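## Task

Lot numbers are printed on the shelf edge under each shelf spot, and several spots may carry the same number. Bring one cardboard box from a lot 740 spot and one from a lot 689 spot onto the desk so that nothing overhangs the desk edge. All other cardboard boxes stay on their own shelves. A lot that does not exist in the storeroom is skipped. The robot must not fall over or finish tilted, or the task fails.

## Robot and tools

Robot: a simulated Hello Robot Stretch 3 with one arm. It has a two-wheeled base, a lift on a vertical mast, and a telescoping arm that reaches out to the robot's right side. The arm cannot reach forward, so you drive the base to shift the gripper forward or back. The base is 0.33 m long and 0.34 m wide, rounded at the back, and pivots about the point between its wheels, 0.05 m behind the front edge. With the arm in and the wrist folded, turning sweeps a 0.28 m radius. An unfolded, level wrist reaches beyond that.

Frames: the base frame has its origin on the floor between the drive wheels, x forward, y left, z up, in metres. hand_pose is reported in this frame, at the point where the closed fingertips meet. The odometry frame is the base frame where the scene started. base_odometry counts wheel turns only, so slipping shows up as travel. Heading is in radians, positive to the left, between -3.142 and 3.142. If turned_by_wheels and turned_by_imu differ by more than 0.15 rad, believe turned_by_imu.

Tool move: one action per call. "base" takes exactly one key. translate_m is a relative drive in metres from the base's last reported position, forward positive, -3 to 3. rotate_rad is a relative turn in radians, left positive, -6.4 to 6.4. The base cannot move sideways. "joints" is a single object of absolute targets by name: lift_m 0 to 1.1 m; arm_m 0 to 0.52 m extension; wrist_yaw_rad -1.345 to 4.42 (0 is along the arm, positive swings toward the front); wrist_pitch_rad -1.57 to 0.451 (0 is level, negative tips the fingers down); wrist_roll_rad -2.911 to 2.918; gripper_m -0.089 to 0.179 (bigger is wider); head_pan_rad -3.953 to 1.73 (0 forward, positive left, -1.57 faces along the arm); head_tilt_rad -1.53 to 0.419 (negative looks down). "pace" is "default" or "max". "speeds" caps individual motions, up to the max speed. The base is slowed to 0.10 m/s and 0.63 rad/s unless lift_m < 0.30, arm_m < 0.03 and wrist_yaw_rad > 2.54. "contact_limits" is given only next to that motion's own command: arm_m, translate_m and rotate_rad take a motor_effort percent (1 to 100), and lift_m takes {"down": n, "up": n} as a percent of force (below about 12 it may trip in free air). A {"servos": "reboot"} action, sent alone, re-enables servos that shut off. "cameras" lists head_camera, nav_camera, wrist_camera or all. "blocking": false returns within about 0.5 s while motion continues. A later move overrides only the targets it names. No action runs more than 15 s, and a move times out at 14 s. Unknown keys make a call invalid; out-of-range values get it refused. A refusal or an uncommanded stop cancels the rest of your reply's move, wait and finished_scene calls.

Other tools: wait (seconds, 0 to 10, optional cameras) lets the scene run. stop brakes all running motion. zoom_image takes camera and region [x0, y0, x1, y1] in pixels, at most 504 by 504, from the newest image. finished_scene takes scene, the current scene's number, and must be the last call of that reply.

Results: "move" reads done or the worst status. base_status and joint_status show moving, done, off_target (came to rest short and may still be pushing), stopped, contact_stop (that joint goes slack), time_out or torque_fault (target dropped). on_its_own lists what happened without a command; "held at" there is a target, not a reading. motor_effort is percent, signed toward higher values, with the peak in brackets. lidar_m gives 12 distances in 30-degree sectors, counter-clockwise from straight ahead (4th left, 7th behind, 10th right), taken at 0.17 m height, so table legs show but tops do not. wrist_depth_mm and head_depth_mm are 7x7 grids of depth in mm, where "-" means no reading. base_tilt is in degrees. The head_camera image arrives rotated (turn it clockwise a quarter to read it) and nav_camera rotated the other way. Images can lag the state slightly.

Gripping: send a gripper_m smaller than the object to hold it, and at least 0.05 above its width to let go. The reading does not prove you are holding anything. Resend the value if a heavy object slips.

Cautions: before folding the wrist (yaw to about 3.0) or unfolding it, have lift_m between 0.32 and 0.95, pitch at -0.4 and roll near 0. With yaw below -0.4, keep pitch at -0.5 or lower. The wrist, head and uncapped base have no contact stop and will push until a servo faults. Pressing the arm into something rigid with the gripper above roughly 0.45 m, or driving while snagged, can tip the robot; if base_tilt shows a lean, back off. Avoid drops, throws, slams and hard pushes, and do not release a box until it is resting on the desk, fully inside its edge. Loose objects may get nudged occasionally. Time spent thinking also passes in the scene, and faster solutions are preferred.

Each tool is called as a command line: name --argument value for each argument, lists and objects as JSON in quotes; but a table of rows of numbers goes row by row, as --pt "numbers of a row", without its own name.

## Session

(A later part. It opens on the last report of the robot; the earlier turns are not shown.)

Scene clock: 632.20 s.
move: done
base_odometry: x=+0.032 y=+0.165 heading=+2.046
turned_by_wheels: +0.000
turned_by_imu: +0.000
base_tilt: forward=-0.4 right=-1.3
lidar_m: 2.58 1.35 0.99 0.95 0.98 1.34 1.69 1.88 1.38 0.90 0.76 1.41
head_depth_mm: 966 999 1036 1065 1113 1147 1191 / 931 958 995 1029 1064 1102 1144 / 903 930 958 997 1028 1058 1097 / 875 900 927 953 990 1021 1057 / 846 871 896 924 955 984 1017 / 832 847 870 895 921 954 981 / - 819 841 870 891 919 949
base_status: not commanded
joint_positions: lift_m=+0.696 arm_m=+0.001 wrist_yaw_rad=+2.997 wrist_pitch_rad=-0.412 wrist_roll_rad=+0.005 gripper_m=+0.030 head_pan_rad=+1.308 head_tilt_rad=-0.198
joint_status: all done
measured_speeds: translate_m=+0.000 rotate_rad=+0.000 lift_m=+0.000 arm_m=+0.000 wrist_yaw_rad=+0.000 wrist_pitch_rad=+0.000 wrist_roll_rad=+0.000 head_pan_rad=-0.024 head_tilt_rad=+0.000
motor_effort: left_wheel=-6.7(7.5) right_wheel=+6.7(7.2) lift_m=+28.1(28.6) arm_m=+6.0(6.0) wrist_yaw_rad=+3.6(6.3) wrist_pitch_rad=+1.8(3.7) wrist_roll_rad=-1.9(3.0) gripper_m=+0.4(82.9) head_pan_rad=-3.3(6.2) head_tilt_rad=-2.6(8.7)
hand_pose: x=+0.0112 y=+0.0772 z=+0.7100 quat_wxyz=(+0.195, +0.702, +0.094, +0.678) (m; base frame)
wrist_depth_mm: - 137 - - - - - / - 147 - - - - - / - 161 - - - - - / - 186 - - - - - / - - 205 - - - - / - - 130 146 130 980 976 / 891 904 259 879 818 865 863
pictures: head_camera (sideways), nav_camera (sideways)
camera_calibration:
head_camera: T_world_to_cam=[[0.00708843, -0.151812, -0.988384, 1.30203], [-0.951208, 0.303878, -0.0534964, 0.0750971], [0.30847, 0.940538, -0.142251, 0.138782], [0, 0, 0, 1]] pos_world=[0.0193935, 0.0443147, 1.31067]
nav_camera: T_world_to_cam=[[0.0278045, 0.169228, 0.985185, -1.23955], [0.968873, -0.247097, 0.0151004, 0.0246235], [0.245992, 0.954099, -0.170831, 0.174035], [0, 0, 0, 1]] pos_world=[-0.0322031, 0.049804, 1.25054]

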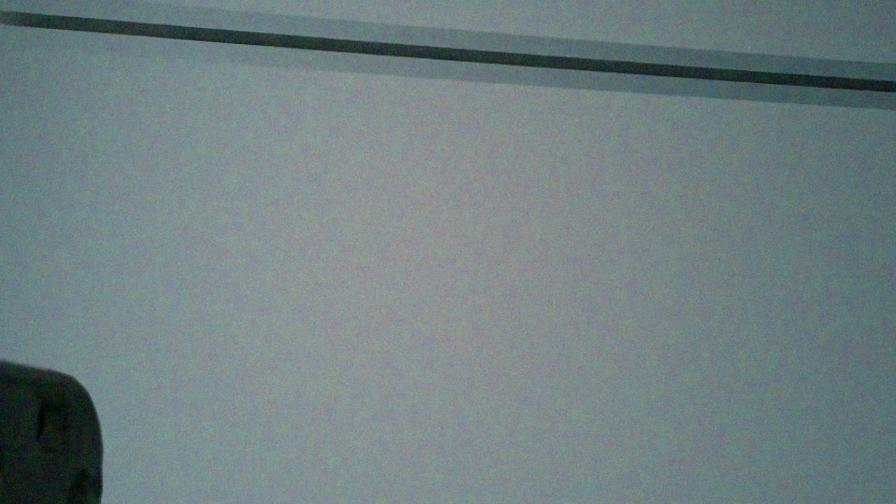

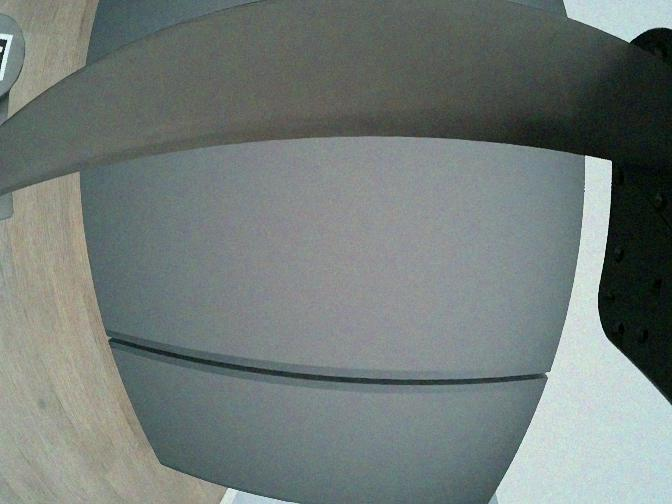

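move --base '{"translate_m": 1.55}' --joints '{"lift_m": 0.29, "head_pan_rad": 1.6, "head_tilt_rad": -0.2}' --pace "max" --cameras '["head_camera", "nav_camera"]'

Scene clock: 646.93 s.
move: done
base_odometry: x=-0.677 y=+1.543 heading=+2.046
turned_by_wheels: +0.000
turned_by_imu: +0.001
base_tilt: forward=-0.3 right=-1.2
lidar_m: 1.05 1.09 1.48 0.96 0.99 1.35 3.20 1.37 0.94 1.33 1.38 1.09
head_depth_mm: 2173 2242 2307 2388 2422 2361 1755 / 2201 2238 2286 2362 2460 2341 1735 / - 2253 2319 2379 2436 2324 1731 / - 873 898 928 960 993 1026 / - 869 892 924 947 979 1015 / - 871 898 921 951 985 1017 / - 870 891 923 949 981 1015
base_status: done
joint_positions: lift_m=+0.290 arm_m=+0.001 wrist_yaw_rad=+2.997 wrist_pitch_rad=-0.415 wrist_roll_rad=+0.005 gripper_m=+0.030 head_pan_rad=+1.600 head_tilt_rad=-0.200
joint_status: all done
measured_speeds: all 0
motor_effort: left_wheel=-2.1(12.6) right_wheel=+8.0(16.5) lift_m=+28.4(31.1) arm_m=+12.1(13.9) wrist_yaw_rad=+2.1(3.0) wrist_pitch_rad=+2.3(2.4) wrist_roll_rad=-1.8(2.2) gripper_m=+0.4(1.1) head_pan_rad=-2.9(4.8) head_tilt_rad=-1.9(5.7)
hand_pose: x=+0.0110 y=+0.0769 z=+0.3034 quat_wxyz=(+0.196, +0.702, +0.095, +0.678) (m; base frame)
wrist_depth_mm: - 137 - - - - - / - 147 - - - - - / 906 162 889 914 907 890 896 / 756 186 668 731 727 718 696 / 614 596 206 580 593 593 588 / 526 525 130 148 130 512 500 / 460 290 257 278 424 445 440
pictures: head_camera (sideways), nav_camera (sideways)
camera_calibration:
head_camera: T_world_to_cam=[[0.0505605, -0.145654, -0.988043, 1.30132], [-0.998414, 0.0171458, -0.0536188, 0.0755587], [0.0247506, 0.989187, -0.144556, 0.143539], [0, 0, 0, 1]] pos_world=[0.00609069, 0.0462602, 1.31056]
nav_camera: T_world_to_cam=[[-0.0221409, 0.172352, 0.984787, -1.2387], [0.998996, 0.0421976, 0.0150752, 0.0244903], [-0.0389574, 0.984131, -0.173113, 0.178747], [0, 0, 0, 1]] pos_world=[-0.0449282, 0.0365485, 1.25043]

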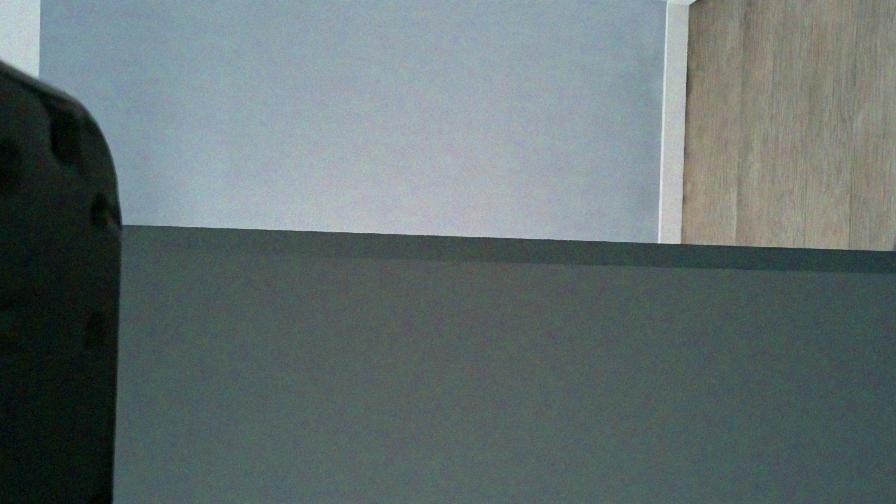

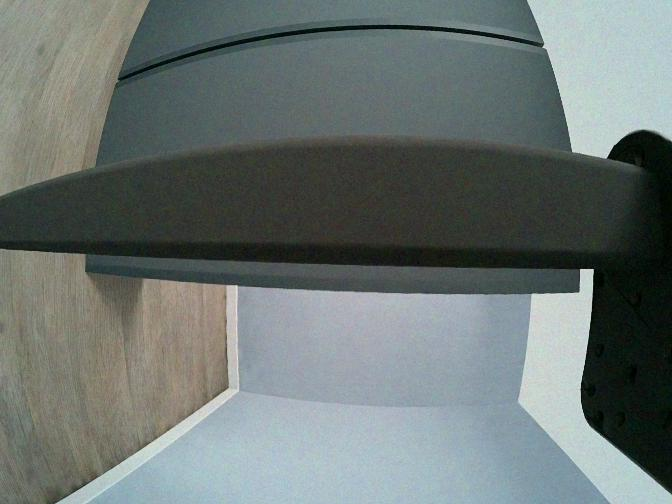

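move --base '{"translate_m": 0.6}' --pace "max" --cameras '[]'

move --base '{"rotate_rad": 1.57}' --pace "max" --cameras '[]'

move --base '{"translate_m": 1.7}' --joints '{"head_pan_rad": 1.6, "head_tilt_rad": -0.3}' --pace "max" --cameras '["head_camera", "nav_camera"]'

Scene clock: 666.30 s.
move: done
base_odometry: x=-0.952 y=+2.077 heading=+2.046
turned_by_wheels: +0.000
turned_by_imu: +0.000
base_tilt: forward=-0.2 right=-1.2
lidar_m: 0.45 0.47 0.64 1.75 1.19 1.36 3.70 1.30 1.38 1.33 0.64 0.47
head_depth_mm: 1373 1336 1310 1291 1262 1244 1230 / 1884 2032 1959 1922 1879 1815 1631 / - 2226 2297 2370 2432 2314 1726 / - 2238 2328 2388 2461 2312 1725 / - 2230 2285 2364 2455 2315 1714 / - 2229 2325 2404 2434 2304 1705 / - 2256 2303 2392 2455 2294 1700
base_status: done
joint_positions: lift_m=+0.290 arm_m=+0.001 wrist_yaw_rad=+2.998 wrist_pitch_rad=-0.415 wrist_roll_rad=+0.005 gripper_m=+0.030 head_pan_rad=+1.600 head_tilt_rad=-0.200
joint_status: not commanded
measured_speeds: all 0
motor_effort: left_wheel=-2.0(14.1) right_wheel=+7.9(14.6) lift_m=+25.0(25.9) arm_m=+10.9(12.0) wrist_yaw_rad=+0.7(3.5) wrist_pitch_rad=+2.2(2.4) wrist_roll_rad=-1.8(2.1) gripper_m=+0.3(0.9) head_pan_rad=-3.0(3.4) head_tilt_rad=-0.6(2.1)
hand_pose: x=+0.0110 y=+0.0770 z=+0.3034 quat_wxyz=(+0.196, +0.702, +0.095, +0.678) (m; base frame)
wrist_depth_mm: - 137 - - - - - / - 148 - - - - - / 918 162 880 912 891 - - / 749 186 688 727 732 701 - / 615 592 206 584 602 584 568 / 523 522 130 148 130 505 488 / 455 291 257 281 422 445 436
pictures: none
No camera images: "cameras" was empty.

Scene clock: 668.43 s.
move: done
base_odometry: x=-0.952 y=+2.077 heading=-2.668
turned_by_wheels: +1.570
turned_by_imu: +1.538
base_tilt: forward=-0.3 right=-1.2
lidar_m: 1.62 1.11 1.32 3.43 1.30 1.34 1.33 0.66 0.48 0.46 0.47 0.63
head_depth_mm: 2347 3342 2587 2539 2529 2254 1735 / 2666 - 3561 3683 3304 2373 1739 / - - - - 3677 2339 1726 / - - - - 3662 2323 1722 / - - - - 3573 2307 1712 / - - - - 3580 2313 1695 / - 3676 - - 2159 2298 1687
base_status: done
joint_positions: lift_m=+0.290 arm_m=+0.001 wrist_yaw_rad=+2.998 wrist_pitch_rad=-0.415 wrist_roll_rad=+0.005 gripper_m=+0.030 head_pan_rad=+1.600 head_tilt_rad=-0.200
joint_status: not commanded
measured_speeds: all 0
motor_effort: left_wheel=-5.5(14.9) right_wheel=+9.3(14.6) lift_m=+26.2(27.0) arm_m=+0.1(11.4) wrist_yaw_rad=+0.6(3.2) wrist_pitch_rad=+2.2(2.3) wrist_roll_rad=-1.8(2.1) gripper_m=+0.4(0.9) head_pan_rad=-2.7(3.4) head_tilt_rad=-0.8(1.8)
hand_pose: x=+0.0110 y=+0.0769 z=+0.3034 quat_wxyz=(+0.196, +0.702, +0.095, +0.678) (m; base frame)
wrist_depth_mm: - 137 - - - - - / - 147 - - - - - / 920 162 870 938 918 890 883 / 755 186 679 731 721 719 707 / 615 597 206 582 601 598 592 / 525 522 130 148 130 512 505 / 455 292 257 278 424 441 441
pictures: none
No camera images: "cameras" was empty.

Scene clock: 675.50 s.
move: done
base_odometry: x=-2.465 y=+1.301 heading=-2.668
turned_by_wheels: +0.000
turned_by_imu: +0.001
base_tilt: forward=-0.3 right=-1.1
lidar_m: 0.73 0.76 1.02 1.50 0.74 0.83 1.78 0.60 0.43 0.41 0.43 0.57
head_depth_mm: 2061 2039 1985 1958 1934 1849 1555 / 2786 3008 2930 2842 2568 2034 1565 / 3108 - - - 2938 2020 1548 / 3132 - - - 2876 2005 1533 / 2940 3034 3165 3333 2538 1986 1529 / 1288 1336 1416 1466 1533 1646 1481 / 1266 1303 1395 1234 1500 1174 1000
base_status: done
joint_positions: lift_m=+0.290 arm_m=+0.001 wrist_yaw_rad=+2.998 wrist_pitch_rad=-0.415 wrist_roll_rad=+0.005 gripper_m=+0.030 head_pan_rad=+1.600 head_tilt_rad=-0.301
joint_status: all done
measured_speeds: all 0
motor_effort: left_wheel=-0.4(9.5) right_wheel=+8.8(17.2) lift_m=+29.6(30.4) arm_m=-12.8(14.1) wrist_yaw_rad=+2.1(3.3) wrist_pitch_rad=+2.2(2.4) wrist_roll_rad=-1.8(2.2) gripper_m=+0.1(1.0) head_pan_rad=-1.9(4.1) head_tilt_rad=+0.1(7.5)
hand_pose: x=+0.0110 y=+0.0770 z=+0.3034 quat_wxyz=(+0.196, +0.702, +0.095, +0.678) (m; base frame)
wrist_depth_mm: - 137 - - - - - / - 148 - - - - - / - 161 898 913 902 908 813 / - 182 674 725 726 721 704 / 621 595 206 588 596 595 589 / 529 522 130 148 130 505 504 / 458 292 257 279 424 445 437
pictures: head_camera (sideways), nav_camera (sideways)
camera_calibration:
head_camera: T_world_to_cam=[[0.0533638, -0.244141, -0.96827, 1.27544], [-0.99825, 0.011718, -0.0579706, 0.0812357], [0.0254992, 0.969669, -0.243088, 0.271774], [0, 0, 0, 1]] pos_world=[0.00610141, 0.0469032, 1.30574]
nav_camera: T_world_to_cam=[[-0.024935, 0.270379, 0.962431, -1.20945], [0.998961, 0.0434703, 0.0136692, 0.0262786], [-0.0381413, 0.961772, -0.271182, 0.306409], [0, 0, 0, 1]] pos_world=[-0.044722, 0.0311706, 1.24674]

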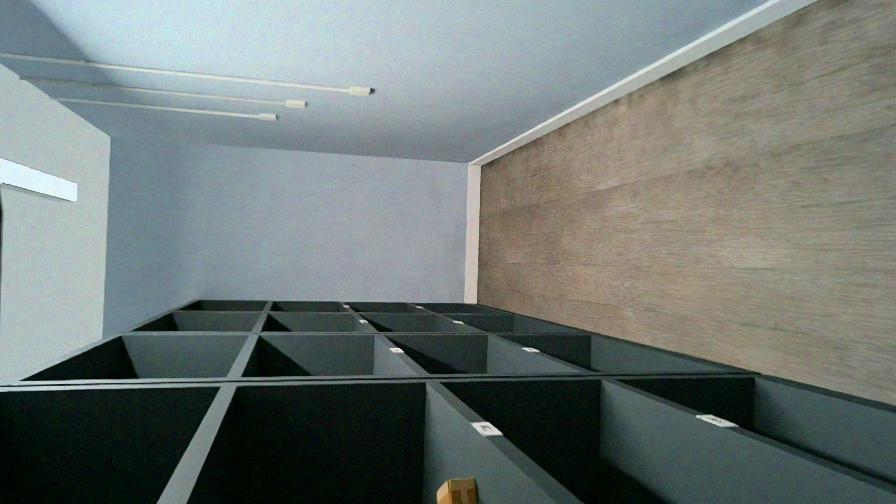

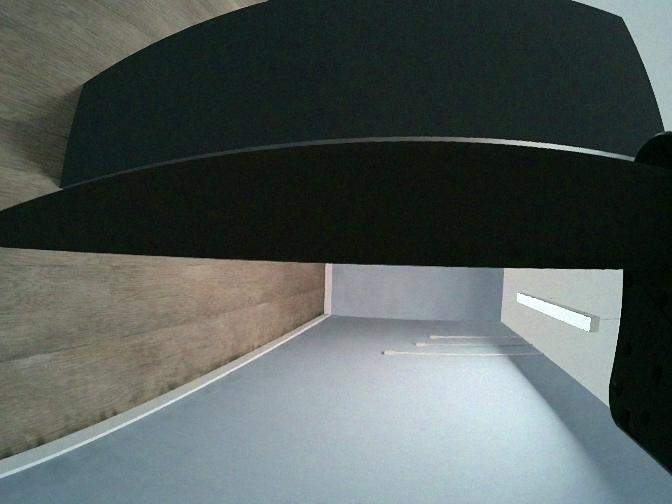

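zoom_image --camera "head_camera" --region '[330, 290, 560, 365]'

zoom_image --camera "head_camera" --region '[440, 400, 760, 504]'

Scaled by 2.191 from the camera's 896x504 image, which has a finer 1280x720 frame.

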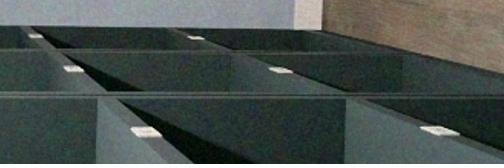

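Scaled by 1.575 from the camera's 896x504 image, which has a finer 1280x720 frame.

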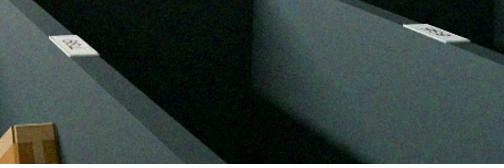

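move --base '{"rotate_rad": -1.60}' --joints '{"head_pan_rad": -2.2, "head_tilt_rad": -0.3}' --pace "max" --cameras '[]'

move --base '{"translate_m": -0.9}' --joints '{"head_pan_rad": -1.57, "head_tilt_rad": -0.25}' --pace "max" --cameras '["head_camera", "nav_camera"]'

Scene clock: 696.37 s.
move: done
base_odometry: x=-2.465 y=+1.301 heading=+2.015
turned_by_wheels: -1.600
turned_by_imu: -1.569
base_tilt: forward=-0.3 right=-1.3
lidar_m: 0.41 0.43 0.57 0.73 0.75 1.01 1.50 0.66 0.83 1.84 0.61 0.43
head_depth_mm: 604 618 635 654 675 696 721 / 664 684 709 728 754 782 809 / 737 765 788 816 851 884 923 / 2536 3398 3532 3060 977 1021 1075 / 3041 3216 3407 3348 2840 1997 1521 / 2847 2998 3167 3200 2829 1968 1525 / 2685 2788 2949 2951 2733 1969 1512
base_status: done
joint_positions: lift_m=+0.290 arm_m=+0.001 wrist_yaw_rad=+2.998 wrist_pitch_rad=-0.415 wrist_roll_rad=+0.005 gripper_m=+0.030 head_pan_rad=-2.208 head_tilt_rad=-0.301
joint_status: all done
measured_speeds: translate_m=+0.000 rotate_rad=+0.000 lift_m=+0.000 arm_m=+0.000 wrist_yaw_rad=+0.000 wrist_pitch_rad=+0.000 wrist_roll_rad=+0.000 head_pan_rad=+0.024 head_tilt_rad=+0.000
motor_effort: left_wheel=+5.7(14.8) right_wheel=-6.7(15.1) lift_m=+28.8(29.6) arm_m=-12.5(14.0) wrist_yaw_rad=+1.2(3.3) wrist_pitch_rad=+2.2(2.4) wrist_roll_rad=-1.8(2.1) gripper_m=+0.3(0.8) head_pan_rad=+3.3(5.7) head_tilt_rad=+3.6(5.4)
hand_pose: x=+0.0110 y=+0.0770 z=+0.3034 quat_wxyz=(+0.196, +0.702, +0.095, +0.678) (m; base frame)
wrist_depth_mm: - 137 - - - - - / - 148 - - - - - / - 162 171 837 832 - - / 749 183 686 736 721 694 - / 620 593 205 585 591 591 - / 530 523 130 147 130 506 487 / 455 292 258 280 425 439 441
pictures: none
No camera images: "cameras" was empty.

Scene clock: 700.70 s.
move: done
base_odometry: x=-2.078 y=+0.489 heading=+2.015
turned_by_wheels: +0.000
turned_by_imu: -0.001
base_tilt: forward=-0.3 right=-1.1
lidar_m: 1.31 1.03 0.74 0.70 0.72 0.97 1.55 0.66 0.79 0.75 0.39 0.41
head_depth_mm: 308 470 709 736 760 460 406 / 311 476 705 738 756 541 405 / 314 485 700 729 751 536 403 / 318 494 697 727 746 533 400 / 322 503 694 724 742 530 398 / 326 514 686 717 736 528 397 / 305 526 684 713 729 525 396
base_status: done
joint_positions: lift_m=+0.290 arm_m=+0.001 wrist_yaw_rad=+2.998 wrist_pitch_rad=-0.415 wrist_roll_rad=+0.005 gripper_m=+0.030 head_pan_rad=-1.570 head_tilt_rad=-0.250
joint_status: all done
measured_speeds: all 0
motor_effort: left_wheel=-2.0(14.0) right_wheel=-7.8(16.8) lift_m=+27.2(29.1) arm_m=-10.9(13.2) wrist_yaw_rad=+1.5(3.2) wrist_pitch_rad=+2.3(2.3) wrist_roll_rad=-1.7(2.0) gripper_m=+0.7(1.1) head_pan_rad=-2.7(6.1) head_tilt_rad=+4.9(8.4)
hand_pose: x=+0.0110 y=+0.0770 z=+0.3034 quat_wxyz=(+0.196, +0.702, +0.095, +0.678) (m; base frame)
wrist_depth_mm: - 137 - - - - - / - 148 - - - - - / - 161 171 - 822 849 843 / 720 186 681 728 716 710 714 / 610 602 205 581 598 591 588 / 520 519 130 147 130 505 504 / 457 291 258 280 424 444 437
pictures: head_camera (sideways), nav_camera (sideways)
camera_calibration:
head_camera: T_world_to_cam=[[-0.046473, 0.195872, -0.979528, 1.29072], [0.997522, -0.0427507, -0.0558754, 0.0662713], [-0.0528199, -0.979697, -0.1934, 0.207597], [0, 0, 0, 1]] pos_world=[0.0048419, -0.0466003, 1.30815]
nav_camera: T_world_to_cam=[[0.0172393, -0.22155, 0.974997, -1.22613], [-0.999791, -0.0145443, 0.0143728, 0.0375884], [0.0109964, -0.97504, -0.221755, 0.241729], [0, 0, 0, 1]] pos_world=[0.0560601, -0.0354071, 1.24854]

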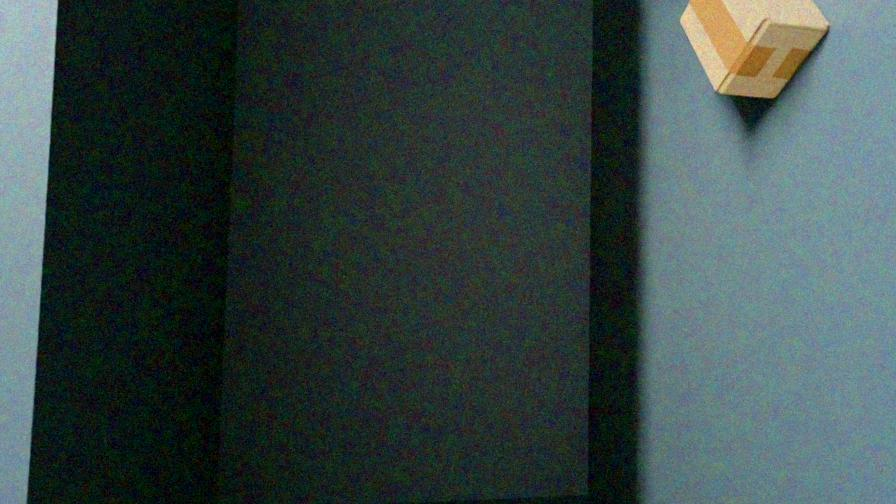

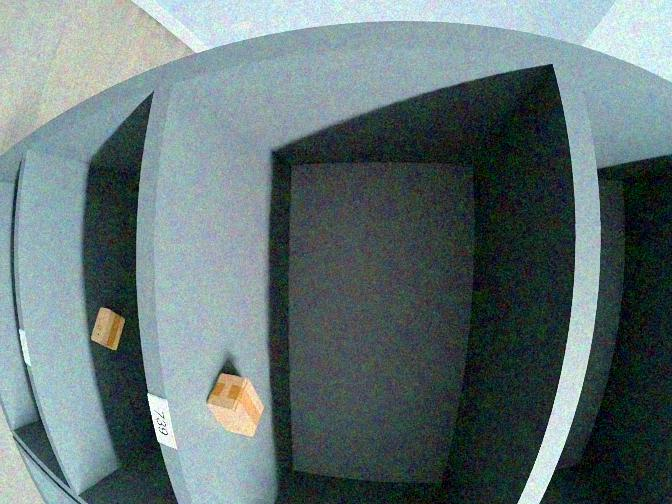

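move --joints '{"head_pan_rad": -1.57, "head_tilt_rad": -0.6}' --pace "max" --cameras '["nav_camera"]'

move --base '{"translate_m": -0.9}' --pace "max" --cameras '["nav_camera"]'

move --base '{"translate_m": -0.9}' --pace "max" --cameras '["nav_camera"]'

Scene clock: 712.67 s.
move: done
base_odometry: x=-2.078 y=+0.489 heading=+2.015
turned_by_wheels: +0.000
turned_by_imu: +0.000
base_tilt: forward=-0.4 right=-1.1
lidar_m: 1.30 1.03 0.74 0.70 0.72 0.97 1.55 0.66 0.79 0.76 0.39 0.42
head_depth_mm: 613 673 749 598 446 813 734 / 609 671 740 595 443 810 731 / 606 668 735 590 439 802 728 / 606 667 727 584 436 820 724 / 603 663 723 579 433 814 721 / 601 659 722 572 429 791 716 / 599 659 716 566 427 745 714
base_status: not commanded
joint_positions: lift_m=+0.290 arm_m=+0.001 wrist_yaw_rad=+2.998 wrist_pitch_rad=-0.415 wrist_roll_rad=+0.005 gripper_m=+0.030 head_pan_rad=-1.570 head_tilt_rad=-0.602
joint_status: all done
measured_speeds: all 0
motor_effort: left_wheel=-2.1(2.1) right_wheel=-7.9(8.9) lift_m=+26.7(27.0) arm_m=-8.7(9.6) wrist_yaw_rad=+1.5(2.9) wrist_pitch_rad=+2.2(2.3) wrist_roll_rad=-1.8(2.0) gripper_m=+0.0(0.7) head_pan_rad=-3.2(4.8) head_tilt_rad=-5.0(5.9)
hand_pose: x=+0.0110 y=+0.0770 z=+0.3034 quat_wxyz=(+0.196, +0.702, +0.095, +0.678) (m; base frame)
wrist_depth_mm: - 137 - - - - - / - 147 - - - - - / - 162 171 - 831 850 832 / 727 183 673 731 720 717 701 / 613 595 205 579 596 591 587 / 524 524 130 147 130 507 503 / 455 291 258 280 424 444 437
pictures: nav_camera (sideways)
camera_calibration:
nav_camera: T_world_to_cam=[[0.0173486, -0.544284, 0.838722, -1.04829], [-0.999794, -0.018249, 0.0088377, 0.0447253], [0.0104956, -0.838703, -0.544488, 0.661748], [0, 0, 0, 1]] pos_world=[0.055957, -0.014742, 1.23914]

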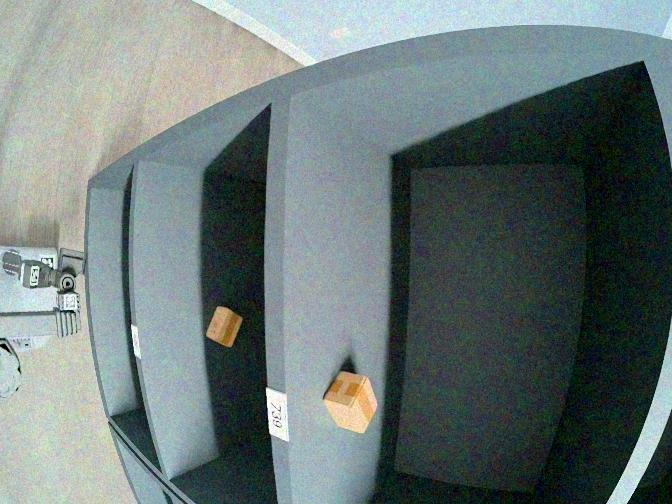

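Scene clock: 717.00 s.
move: done
base_odometry: x=-1.690 y=-0.323 heading=+2.016
turned_by_wheels: +0.000
turned_by_imu: -0.001
base_tilt: forward=-0.3 right=-1.2
lidar_m: 1.19 1.00 0.71 0.67 0.69 0.93 1.59 0.71 0.82 0.78 0.39 1.08
head_depth_mm: 636 704 770 546 446 862 735 / 634 701 768 554 443 857 732 / 634 697 762 589 440 870 728 / 631 695 757 583 435 866 723 / 629 690 758 578 433 864 721 / 627 689 749 573 431 858 719 / 616 667 688 568 427 713 683
base_status: done
joint_positions: lift_m=+0.290 arm_m=+0.001 wrist_yaw_rad=+2.998 wrist_pitch_rad=-0.415 wrist_roll_rad=+0.005 gripper_m=+0.030 head_pan_rad=-1.570 head_tilt_rad=-0.602
joint_status: not commanded
measured_speeds: all 0
motor_effort: left_wheel=+0.2(14.2) right_wheel=-10.0(14.3) lift_m=+25.7(26.9) arm_m=-7.1(9.6) wrist_yaw_rad=+1.4(3.2) wrist_pitch_rad=+2.2(2.4) wrist_roll_rad=-1.9(2.0) gripper_m=+0.1(0.9) head_pan_rad=-1.9(3.4) head_tilt_rad=+1.3(5.5)
hand_pose: x=+0.0110 y=+0.0770 z=+0.3034 quat_wxyz=(+0.196, +0.702, +0.095, +0.678) (m; base frame)
wrist_depth_mm: - 137 - - - - - / - 147 - - - - - / - 162 172 - - 824 843 / 714 183 222 734 729 714 709 / 619 595 204 582 589 591 591 / 529 520 130 147 130 506 501 / 460 293 256 278 421 444 439
pictures: nav_camera (sideways)
camera_calibration:
nav_camera: T_world_to_cam=[[0.0173486, -0.544284, 0.838722, -1.04829], [-0.999794, -0.018249, 0.0088377, 0.0447253], [0.0104956, -0.838703, -0.544488, 0.661748], [0, 0, 0, 1]] pos_world=[0.055957, -0.014742, 1.23914]

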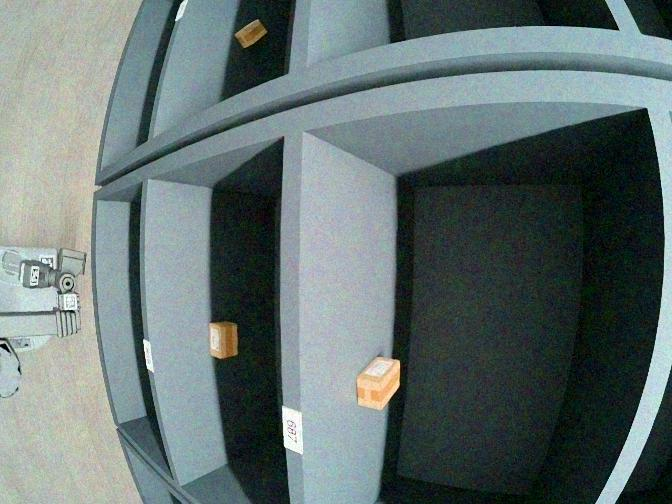

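Scene clock: 721.33 s.
move: done
base_odometry: x=-1.303 y=-1.136 heading=+2.016
turned_by_wheels: +0.000
turned_by_imu: +0.000
base_tilt: forward=-0.5 right=-1.2
lidar_m: 1.25 0.95 0.67 0.64 0.66 0.88 1.64 0.76 0.85 0.75 0.40 1.12
head_depth_mm: 664 735 800 577 465 887 741 / 662 730 796 598 461 849 731 / 659 727 784 592 458 872 730 / 658 722 777 586 454 869 726 / 656 722 776 580 450 865 722 / 653 708 761 575 447 839 718 / 538 541 547 521 443 568 624
base_status: done
joint_positions: lift_m=+0.290 arm_m=+0.001 wrist_yaw_rad=+2.998 wrist_pitch_rad=-0.415 wrist_roll_rad=+0.005 gripper_m=+0.030 head_pan_rad=-1.570 head_tilt_rad=-0.600
joint_status: not commanded
measured_speeds: all 0
motor_effort: left_wheel=+0.1(13.9) right_wheel=-10.6(15.6) lift_m=+24.4(25.8) arm_m=-5.0(7.5) wrist_yaw_rad=+1.5(3.7) wrist_pitch_rad=+2.2(2.4) wrist_roll_rad=-1.6(2.1) gripper_m=+0.4(0.9) head_pan_rad=-0.9(2.4) head_tilt_rad=+4.2(4.4)
hand_pose: x=+0.0110 y=+0.0770 z=+0.3034 quat_wxyz=(+0.196, +0.702, +0.095, +0.678) (m; base frame)
wrist_depth_mm: - 137 - - - - - / - 148 - - - - - / - 161 171 - - 816 808 / 720 182 219 738 720 714 712 / 609 591 205 583 594 595 588 / 524 518 130 147 130 502 508 / 456 291 257 281 421 442 443
pictures: nav_camera (sideways)
camera_calibration:
nav_camera: T_world_to_cam=[[0.017301, -0.542585, 0.839823, -1.04978], [-0.999795, -0.0182055, 0.00883453, 0.044827], [0.0104959, -0.839804, -0.542789, 0.659594], [0, 0, 0, 1]] pos_world=[0.056057, -0.0148493, 1.23925]

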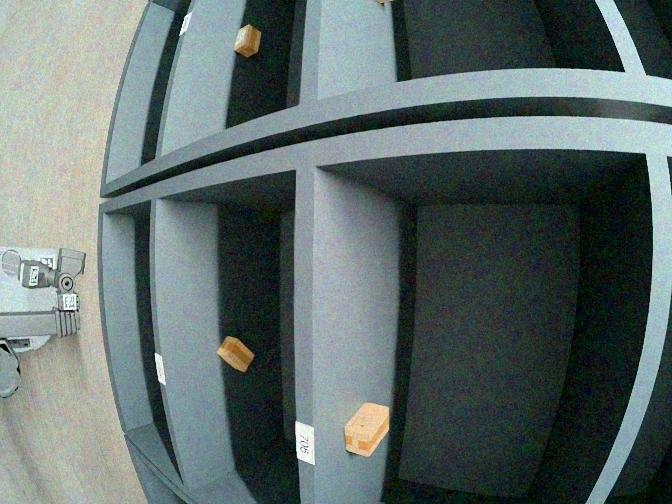

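zoom_image --camera "nav_camera" --region '[140, 340, 190, 400]'

zoom_image --camera "nav_camera" --region '[170, 0, 210, 50]'

move --base '{"translate_m": -0.9}' --pace "max" --cameras '["nav_camera"]'

Scaled by 8.400 from the camera's 672x504 image, which has a finer 792x594 frame.

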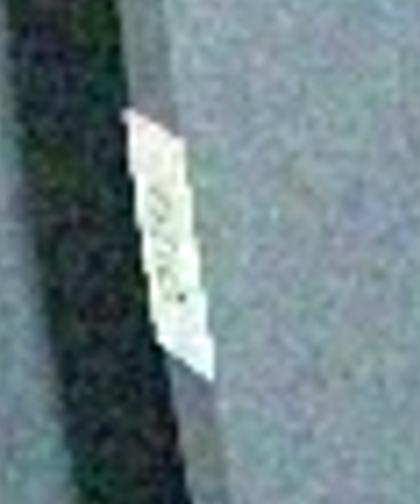

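Scaled by 10.080 from the camera's 672x504 image, which has a finer 792x594 frame.

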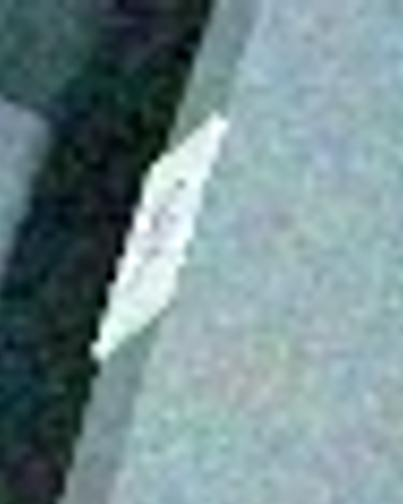

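Scene clock: 732.57 s.
move: done
base_odometry: x=-0.915 y=-1.948 heading=+2.016
turned_by_wheels: +0.000
turned_by_imu: +0.000
base_tilt: forward=-0.3 right=-1.2
lidar_m: 2.03 0.90 0.64 0.61 0.63 0.80 0.76 0.78 0.88 0.55 0.41 1.13
head_depth_mm: 691 763 820 604 503 889 755 / 689 757 813 596 499 880 750 / 688 754 812 591 494 878 746 / 682 750 810 586 491 871 745 / 681 747 802 580 486 869 740 / 645 653 665 549 482 708 702 / 397 400 404 419 462 551 653
base_status: done
joint_positions: lift_m=+0.290 arm_m=+0.001 wrist_yaw_rad=+2.998 wrist_pitch_rad=-0.415 wrist_roll_rad=+0.005 gripper_m=+0.030 head_pan_rad=-1.570 head_tilt_rad=-0.600
joint_status: not commanded
measured_speeds: all 0
motor_effort: left_wheel=-2.6(12.1) right_wheel=-6.5(18.0) lift_m=+25.3(31.3) arm_m=-1.3(3.7) wrist_yaw_rad=+1.3(2.9) wrist_pitch_rad=+2.2(2.3) wrist_roll_rad=-1.8(2.1) gripper_m=+0.3(0.8) head_pan_rad=+0.8(1.1) head_tilt_rad=+3.6(4.0)
hand_pose: x=+0.0110 y=+0.0770 z=+0.3034 quat_wxyz=(+0.196, +0.702, +0.095, +0.678) (m; base frame)
wrist_depth_mm: 537 137 - - - - - / - 147 - - - - - / - 162 171 - - - 796 / - 182 192 689 716 708 700 / 613 597 206 588 597 591 582 / 528 519 130 147 130 509 502 / 458 291 257 280 423 443 439
pictures: nav_camera (sideways)
camera_calibration:
nav_camera: T_world_to_cam=[[0.017301, -0.542585, 0.839823, -1.04978], [-0.999795, -0.0182055, 0.00883453, 0.044827], [0.0104959, -0.839804, -0.542789, 0.659594], [0, 0, 0, 1]] pos_world=[0.056057, -0.0148493, 1.23925]

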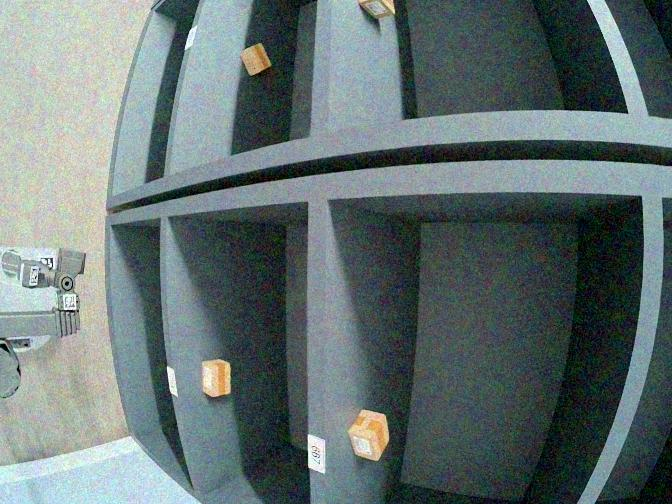

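move --joints '{"head_pan_rad": -2.1, "head_tilt_rad": -0.9}' --pace "max" --cameras '["head_camera"]'

Scene clock: 745.87 s.
move: done
base_odometry: x=-0.915 y=-1.948 heading=+2.016
turned_by_wheels: +0.000
turned_by_imu: +0.000
base_tilt: forward=-0.3 right=-1.3
lidar_m: 2.03 0.90 0.64 0.61 0.63 0.80 0.76 0.78 0.88 0.55 0.41 1.13
head_depth_mm: 759 662 916 1030 1229 1264 1119 / 825 625 1044 1036 1364 1254 1113 / 859 620 1151 1003 1327 1257 1106 / 818 564 1105 994 1270 1217 670 / 781 558 507 983 872 1183 917 / 750 598 483 983 829 1140 1087 / 711 591 464 970 826 1094 1057
base_status: not commanded
joint_positions: lift_m=+0.290 arm_m=+0.001 wrist_yaw_rad=+2.998 wrist_pitch_rad=-0.415 wrist_roll_rad=+0.005 gripper_m=+0.030 head_pan_rad=-2.113 head_tilt_rad=-0.900
joint_status: all done
measured_speeds: all 0
motor_effort: left_wheel=-2.8(3.4) right_wheel=-6.2(7.5) lift_m=+23.3(24.2) arm_m=+1.1(1.1) wrist_yaw_rad=+1.9(2.8) wrist_pitch_rad=+2.3(2.3) wrist_roll_rad=-1.8(2.1) gripper_m=+0.3(0.7) head_pan_rad=-1.4(4.9) head_tilt_rad=-7.4(8.7)
hand_pose: x=+0.0110 y=+0.0770 z=+0.3034 quat_wxyz=(+0.196, +0.702, +0.095, +0.678) (m; base frame)
wrist_depth_mm: 529 137 - - - - - / - 147 - - - - - / - 161 171 - - - 810 / - 182 192 711 722 718 709 / 620 596 205 582 598 597 587 / 527 523 130 148 130 506 502 / 455 292 256 280 423 443 438
pictures: head_camera (sideways)
camera_calibration:
head_camera: T_world_to_cam=[[0.346479, 0.665409, -0.661198, 0.873138], [0.854159, -0.515163, -0.0708507, 0.0866579], [-0.387769, -0.54022, -0.746858, 0.929741], [0, 0, 0, 1]] pos_world=[-0.0160182, -0.0340868, 1.27784]

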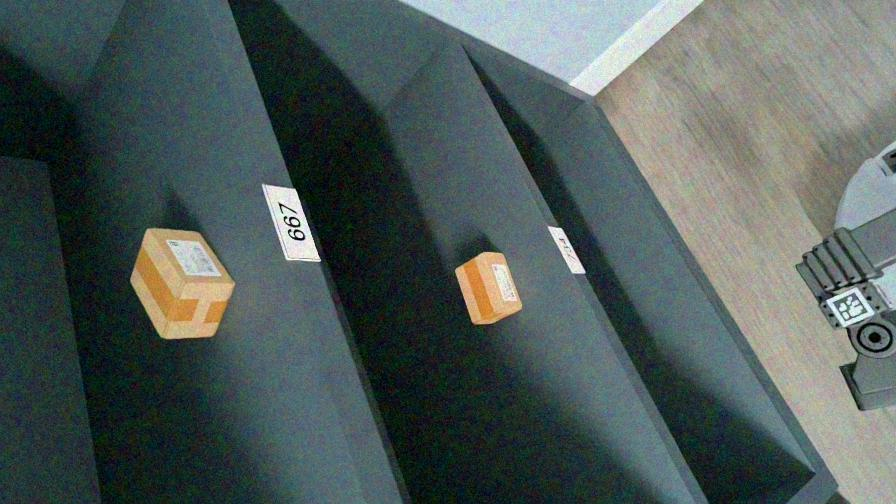

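zoom_image --camera "head_camera" --region '[530, 215, 600, 285]'

move --base '{"translate_m": 0.9}' --pace "max" --cameras '["head_camera"]'

zoom_image --camera "head_camera" --region '[530, 190, 640, 300]'

move --base '{"translate_m": 0.9}' --pace "max" --cameras '["head_camera"]'

zoom_image --camera "head_camera" --region '[530, 190, 640, 300]'

move --base '{"translate_m": 0.9}' --pace "max" --cameras '["head_camera"]'

zoom_image --camera "head_camera" --region '[530, 190, 640, 300]'

Scaled by 7.200 from the camera's 896x504 image, which has a finer 1280x720 frame.

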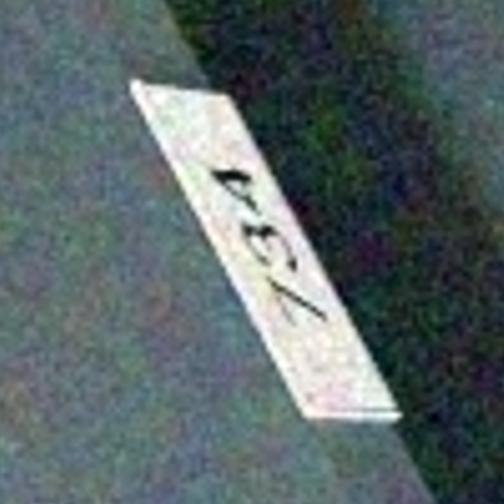

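Scene clock: 762.27 s.
move: done
base_odometry: x=-1.303 y=-1.136 heading=+2.016
turned_by_wheels: +0.000
turned_by_imu: +0.000
base_tilt: forward=-0.2 right=-1.2
lidar_m: 1.25 0.95 0.67 0.64 0.66 0.88 1.65 0.76 0.85 0.75 0.40 1.11
head_depth_mm: 724 633 868 987 1397 1269 1120 / 792 628 979 1010 1302 1261 1112 / 824 620 1096 1000 1278 1246 1098 / 789 547 510 992 883 1201 672 / 756 549 486 969 839 1172 1080 / 720 599 468 959 832 1115 1070 / 692 591 463 923 827 759 1052
base_status: done
joint_positions: lift_m=+0.290 arm_m=+0.001 wrist_yaw_rad=+2.998 wrist_pitch_rad=-0.415 wrist_roll_rad=+0.005 gripper_m=+0.030 head_pan_rad=-2.100 head_tilt_rad=-0.900
joint_status: not commanded
measured_speeds: all 0
motor_effort: left_wheel=+2.2(14.6) right_wheel=+5.7(13.5) lift_m=+27.2(31.2) arm_m=+3.6(4.2) wrist_yaw_rad=+2.9(2.9) wrist_pitch_rad=+2.2(2.3) wrist_roll_rad=-1.9(2.1) gripper_m=+0.2(0.8) head_pan_rad=+3.4(3.9) head_tilt_rad=-6.2(7.4)
hand_pose: x=+0.0110 y=+0.0770 z=+0.3034 quat_wxyz=(+0.196, +0.702, +0.095, +0.678) (m; base frame)
wrist_depth_mm: - 137 - - - - - / - 147 - - - - - / - 161 171 - - 809 815 / 714 182 220 725 720 708 707 / 619 589 205 583 591 597 585 / 521 523 130 148 130 503 498 / 458 291 256 279 426 442 436
pictures: head_camera (sideways)
camera_calibration:
head_camera: T_world_to_cam=[[0.338109, 0.669997, -0.660898, 0.872804], [0.860633, -0.504264, -0.0709155, 0.0866395], [-0.380781, -0.544814, -0.747117, 0.930059], [0, 0, 0, 1]] pos_world=[-0.0155191, -0.0343779, 1.27784]

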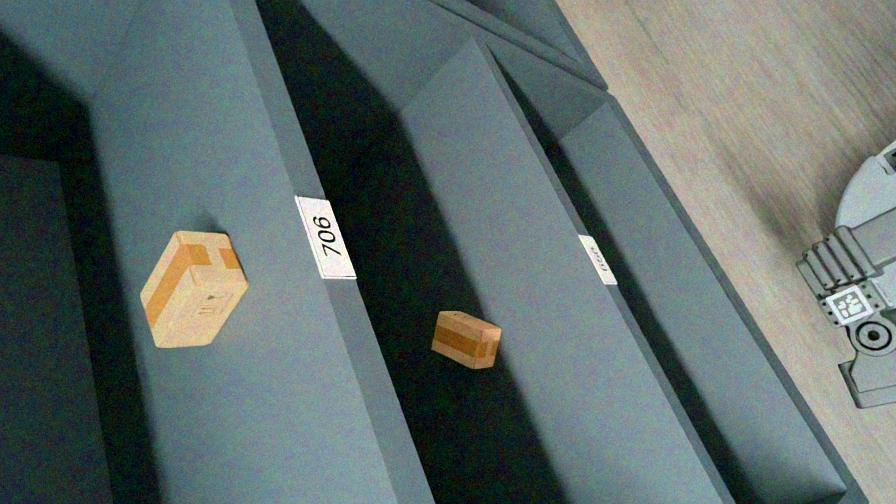

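Scaled by 4.582 from the camera's 896x504 image, which has a finer 1280x720 frame.

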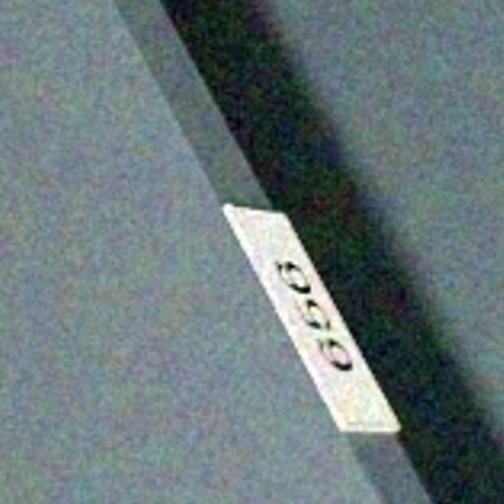

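Scene clock: 766.60 s.
move: done
base_odometry: x=-1.691 y=-0.324 heading=+2.016
turned_by_wheels: +0.000
turned_by_imu: +0.001
base_tilt: forward=-0.3 right=-1.3
lidar_m: 1.19 0.99 0.70 0.67 0.69 0.93 1.60 0.71 0.82 0.78 0.39 1.08
head_depth_mm: 677 635 800 915 1388 1265 1115 / 751 626 543 981 1207 1255 1112 / 807 620 513 1000 907 1225 1107 / 767 612 482 993 861 1201 673 / 732 604 471 958 835 1146 1073 / 702 522 468 910 835 1094 1063 / 665 568 463 413 826 732 1037
base_status: done
joint_positions: lift_m=+0.290 arm_m=+0.001 wrist_yaw_rad=+2.998 wrist_pitch_rad=-0.415 wrist_roll_rad=+0.005 gripper_m=+0.030 head_pan_rad=-2.100 head_tilt_rad=-0.900
joint_status: not commanded
measured_speeds: all 0
motor_effort: left_wheel=+6.5(11.8) right_wheel=+0.8(14.3) lift_m=+25.5(27.6) arm_m=+5.9(6.8) wrist_yaw_rad=+0.6(2.9) wrist_pitch_rad=+2.2(2.4) wrist_roll_rad=-1.8(2.1) gripper_m=+0.1(1.1) head_pan_rad=+2.2(3.5) head_tilt_rad=-5.7(6.7)
hand_pose: x=+0.0110 y=+0.0770 z=+0.3034 quat_wxyz=(+0.196, +0.702, +0.095, +0.678) (m; base frame)
wrist_depth_mm: - 137 - - - - - / - 148 - - - - - / - 161 171 - - 823 840 / 718 183 222 729 719 705 709 / 623 593 206 584 597 592 590 / 532 525 130 147 130 509 500 / 458 293 257 280 424 444 438
pictures: head_camera (sideways)
camera_calibration:
head_camera: T_world_to_cam=[[0.338109, 0.669997, -0.660898, 0.872804], [0.860633, -0.504264, -0.0709155, 0.0866395], [-0.380781, -0.544814, -0.747117, 0.930059], [0, 0, 0, 1]] pos_world=[-0.0155191, -0.0343779, 1.27784]

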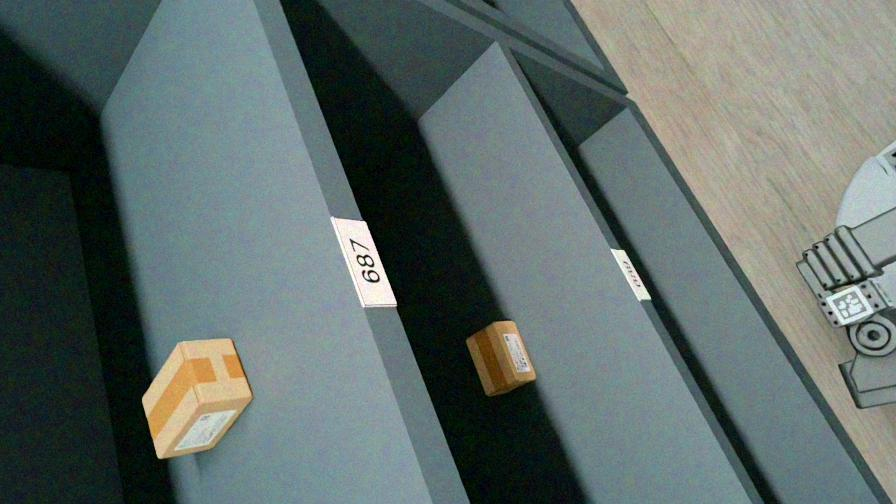

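Scaled by 4.582 from the camera's 896x504 image, which has a finer 1280x720 frame.

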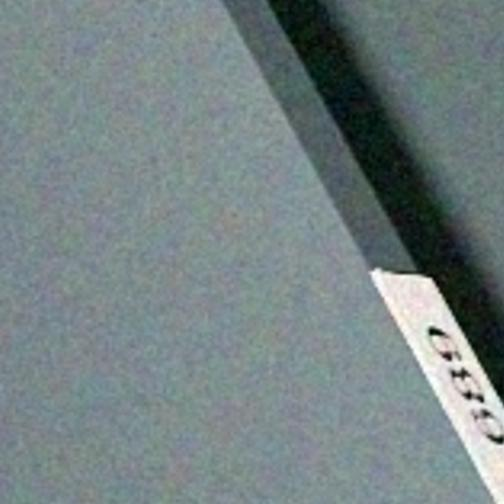

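Scene clock: 770.93 s.
move: done
base_odometry: x=-2.078 y=+0.489 heading=+2.016
turned_by_wheels: +0.000
turned_by_imu: +0.001
base_tilt: forward=-0.3 right=-1.2
lidar_m: 1.31 1.03 0.74 0.70 0.73 0.97 1.55 0.66 0.79 0.76 0.39 0.42
head_depth_mm: 633 632 546 852 1360 1271 1116 / 708 626 518 957 1090 1252 1108 / 776 619 484 1003 886 1220 1109 / 744 610 475 970 841 1181 672 / 714 606 457 918 834 1104 1057 / 675 596 454 414 831 750 1043 / 639 590 463 392 826 718 1024
base_status: done
joint_positions: lift_m=+0.290 arm_m=+0.001 wrist_yaw_rad=+2.998 wrist_pitch_rad=-0.415 wrist_roll_rad=+0.005 gripper_m=+0.030 head_pan_rad=-2.100 head_tilt_rad=-0.900
joint_status: not commanded
measured_speeds: all 0
motor_effort: left_wheel=+6.9(13.1) right_wheel=+0.7(14.2) lift_m=+28.8(30.6) arm_m=+8.0(8.6) wrist_yaw_rad=+1.5(3.2) wrist_pitch_rad=+2.2(2.4) wrist_roll_rad=-1.8(2.1) gripper_m=+0.4(0.9) head_pan_rad=+2.4(3.2) head_tilt_rad=-4.7(6.3)
hand_pose: x=+0.0110 y=+0.0770 z=+0.3034 quat_wxyz=(+0.196, +0.702, +0.095, +0.678) (m; base frame)
wrist_depth_mm: - 137 - - - - - / - 147 - - - - - / - 161 171 - 818 833 856 / 717 183 673 739 732 724 702 / 620 593 205 586 596 590 586 / 532 520 129 147 130 504 506 / 459 292 256 280 424 445 444
pictures: head_camera (sideways)
camera_calibration:
head_camera: T_world_to_cam=[[0.338109, 0.669997, -0.660898, 0.872804], [0.860633, -0.504264, -0.0709155, 0.0866395], [-0.380781, -0.544814, -0.747117, 0.930059], [0, 0, 0, 1]] pos_world=[-0.0155191, -0.0343779, 1.27784]

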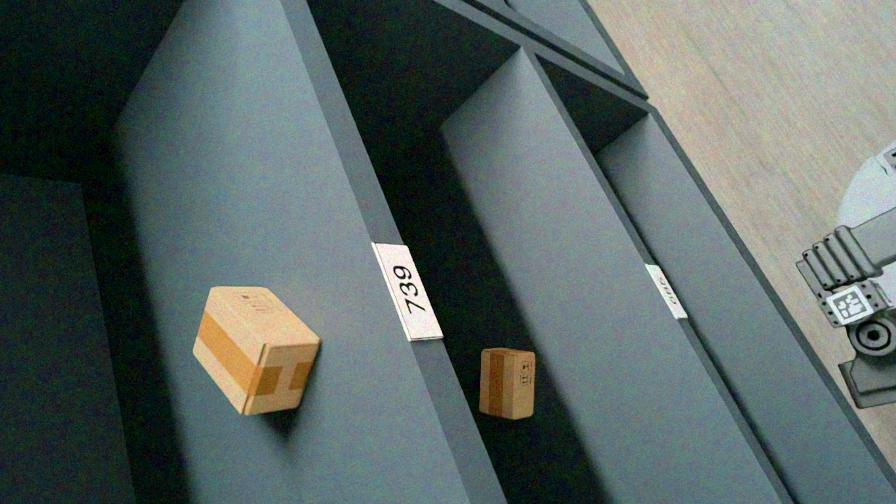

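Scaled by 4.582 from the camera's 896x504 image, which has a finer 1280x720 frame.

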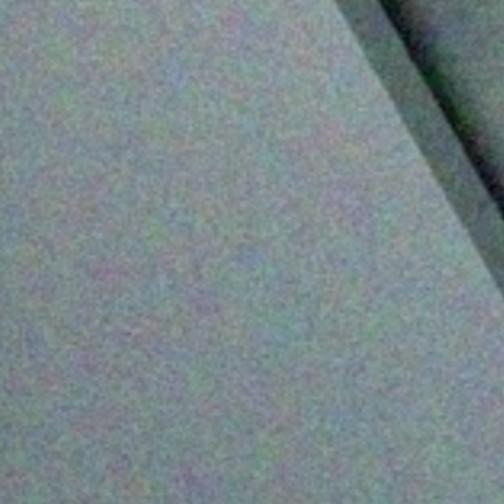

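zoom_image --camera "head_camera" --region '[635, 255, 700, 325]'

move --base '{"translate_m": -0.9}' --joints '{"head_tilt_rad": -0.8}' --pace "max" --cameras '["head_camera"]'

zoom_image --camera "head_camera" --region '[640, 220, 740, 320]'

Scaled by 7.200 from the camera's 896x504 image, which has a finer 1280x720 frame.

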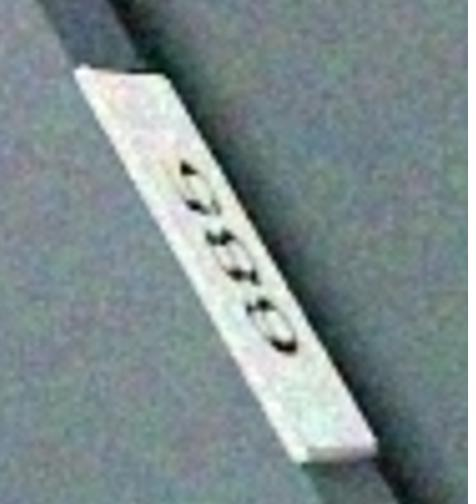

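Scene clock: 787.77 s.
move: done
base_odometry: x=-1.690 y=-0.323 heading=+2.016
turned_by_wheels: +0.000
turned_by_imu: -0.001
base_tilt: forward=-0.4 right=-1.2
lidar_m: 1.19 0.99 0.71 0.67 0.70 0.93 1.60 0.71 0.82 0.78 0.39 1.08
head_depth_mm: 668 713 606 855 1010 1314 1150 / 747 766 573 996 965 1248 1134 / 814 796 565 1048 908 1234 1131 / 769 787 562 1003 903 1147 1110 / 724 768 553 462 876 792 1075 / 683 729 525 441 866 753 1039 / 650 700 542 425 865 753 991
base_status: done
joint_positions: lift_m=+0.290 arm_m=+0.001 wrist_yaw_rad=+2.998 wrist_pitch_rad=-0.415 wrist_roll_rad=+0.005 gripper_m=+0.030 head_pan_rad=-2.100 head_tilt_rad=-0.800
joint_status: all done
measured_speeds: all 0
motor_effort: left_wheel=-0.3(14.0) right_wheel=-9.9(14.1) lift_m=+25.0(27.0) arm_m=+11.6(11.9) wrist_yaw_rad=+1.9(3.5) wrist_pitch_rad=+2.2(2.3) wrist_roll_rad=-1.7(2.1) gripper_m=+0.5(0.9) head_pan_rad=+2.0(2.3) head_tilt_rad=+1.7(3.3)
hand_pose: x=+0.0110 y=+0.0770 z=+0.3034 quat_wxyz=(+0.196, +0.702, +0.095, +0.678) (m; base frame)
wrist_depth_mm: - 137 - - - - - / - 148 - - - - - / - 161 171 - - 815 854 / 724 182 222 734 725 706 710 / 613 594 206 590 597 586 589 / 528 523 130 147 130 509 498 / 458 292 257 280 424 440 440
pictures: head_camera (sideways)
camera_calibration:
head_camera: T_world_to_cam=[[0.302747, 0.609441, -0.732752, 0.966672], [0.857042, -0.510411, -0.0704178, 0.0860471], [-0.41692, -0.606681, -0.676842, 0.838943], [0, 0, 0, 1]] pos_world=[-0.0166306, -0.03624, 1.28222]

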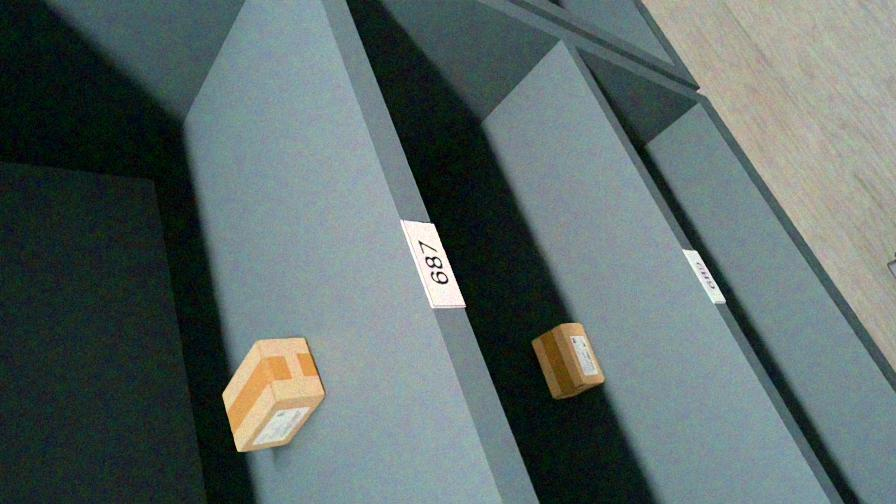

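Scaled by 5.040 from the camera's 896x504 image, which has a finer 1280x720 frame.

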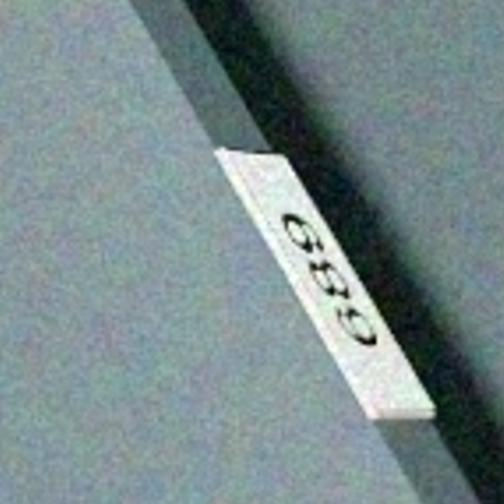

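zoom_image --camera "head_camera" --region '[680, 245, 730, 310]'

zoom_image --camera "head_camera" --region '[395, 215, 470, 315]'

Scaled by 7.754 from the camera's 896x504 image, which has a finer 1280x720 frame.

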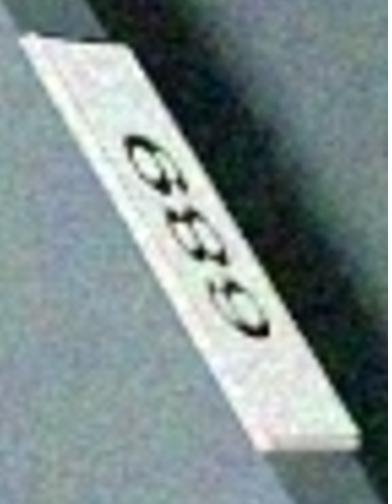

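Scaled by 5.040 from the camera's 896x504 image, which has a finer 1280x720 frame.

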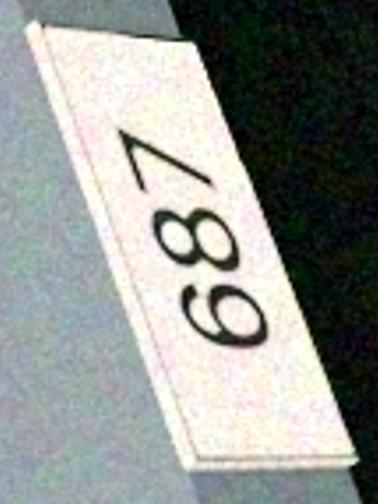

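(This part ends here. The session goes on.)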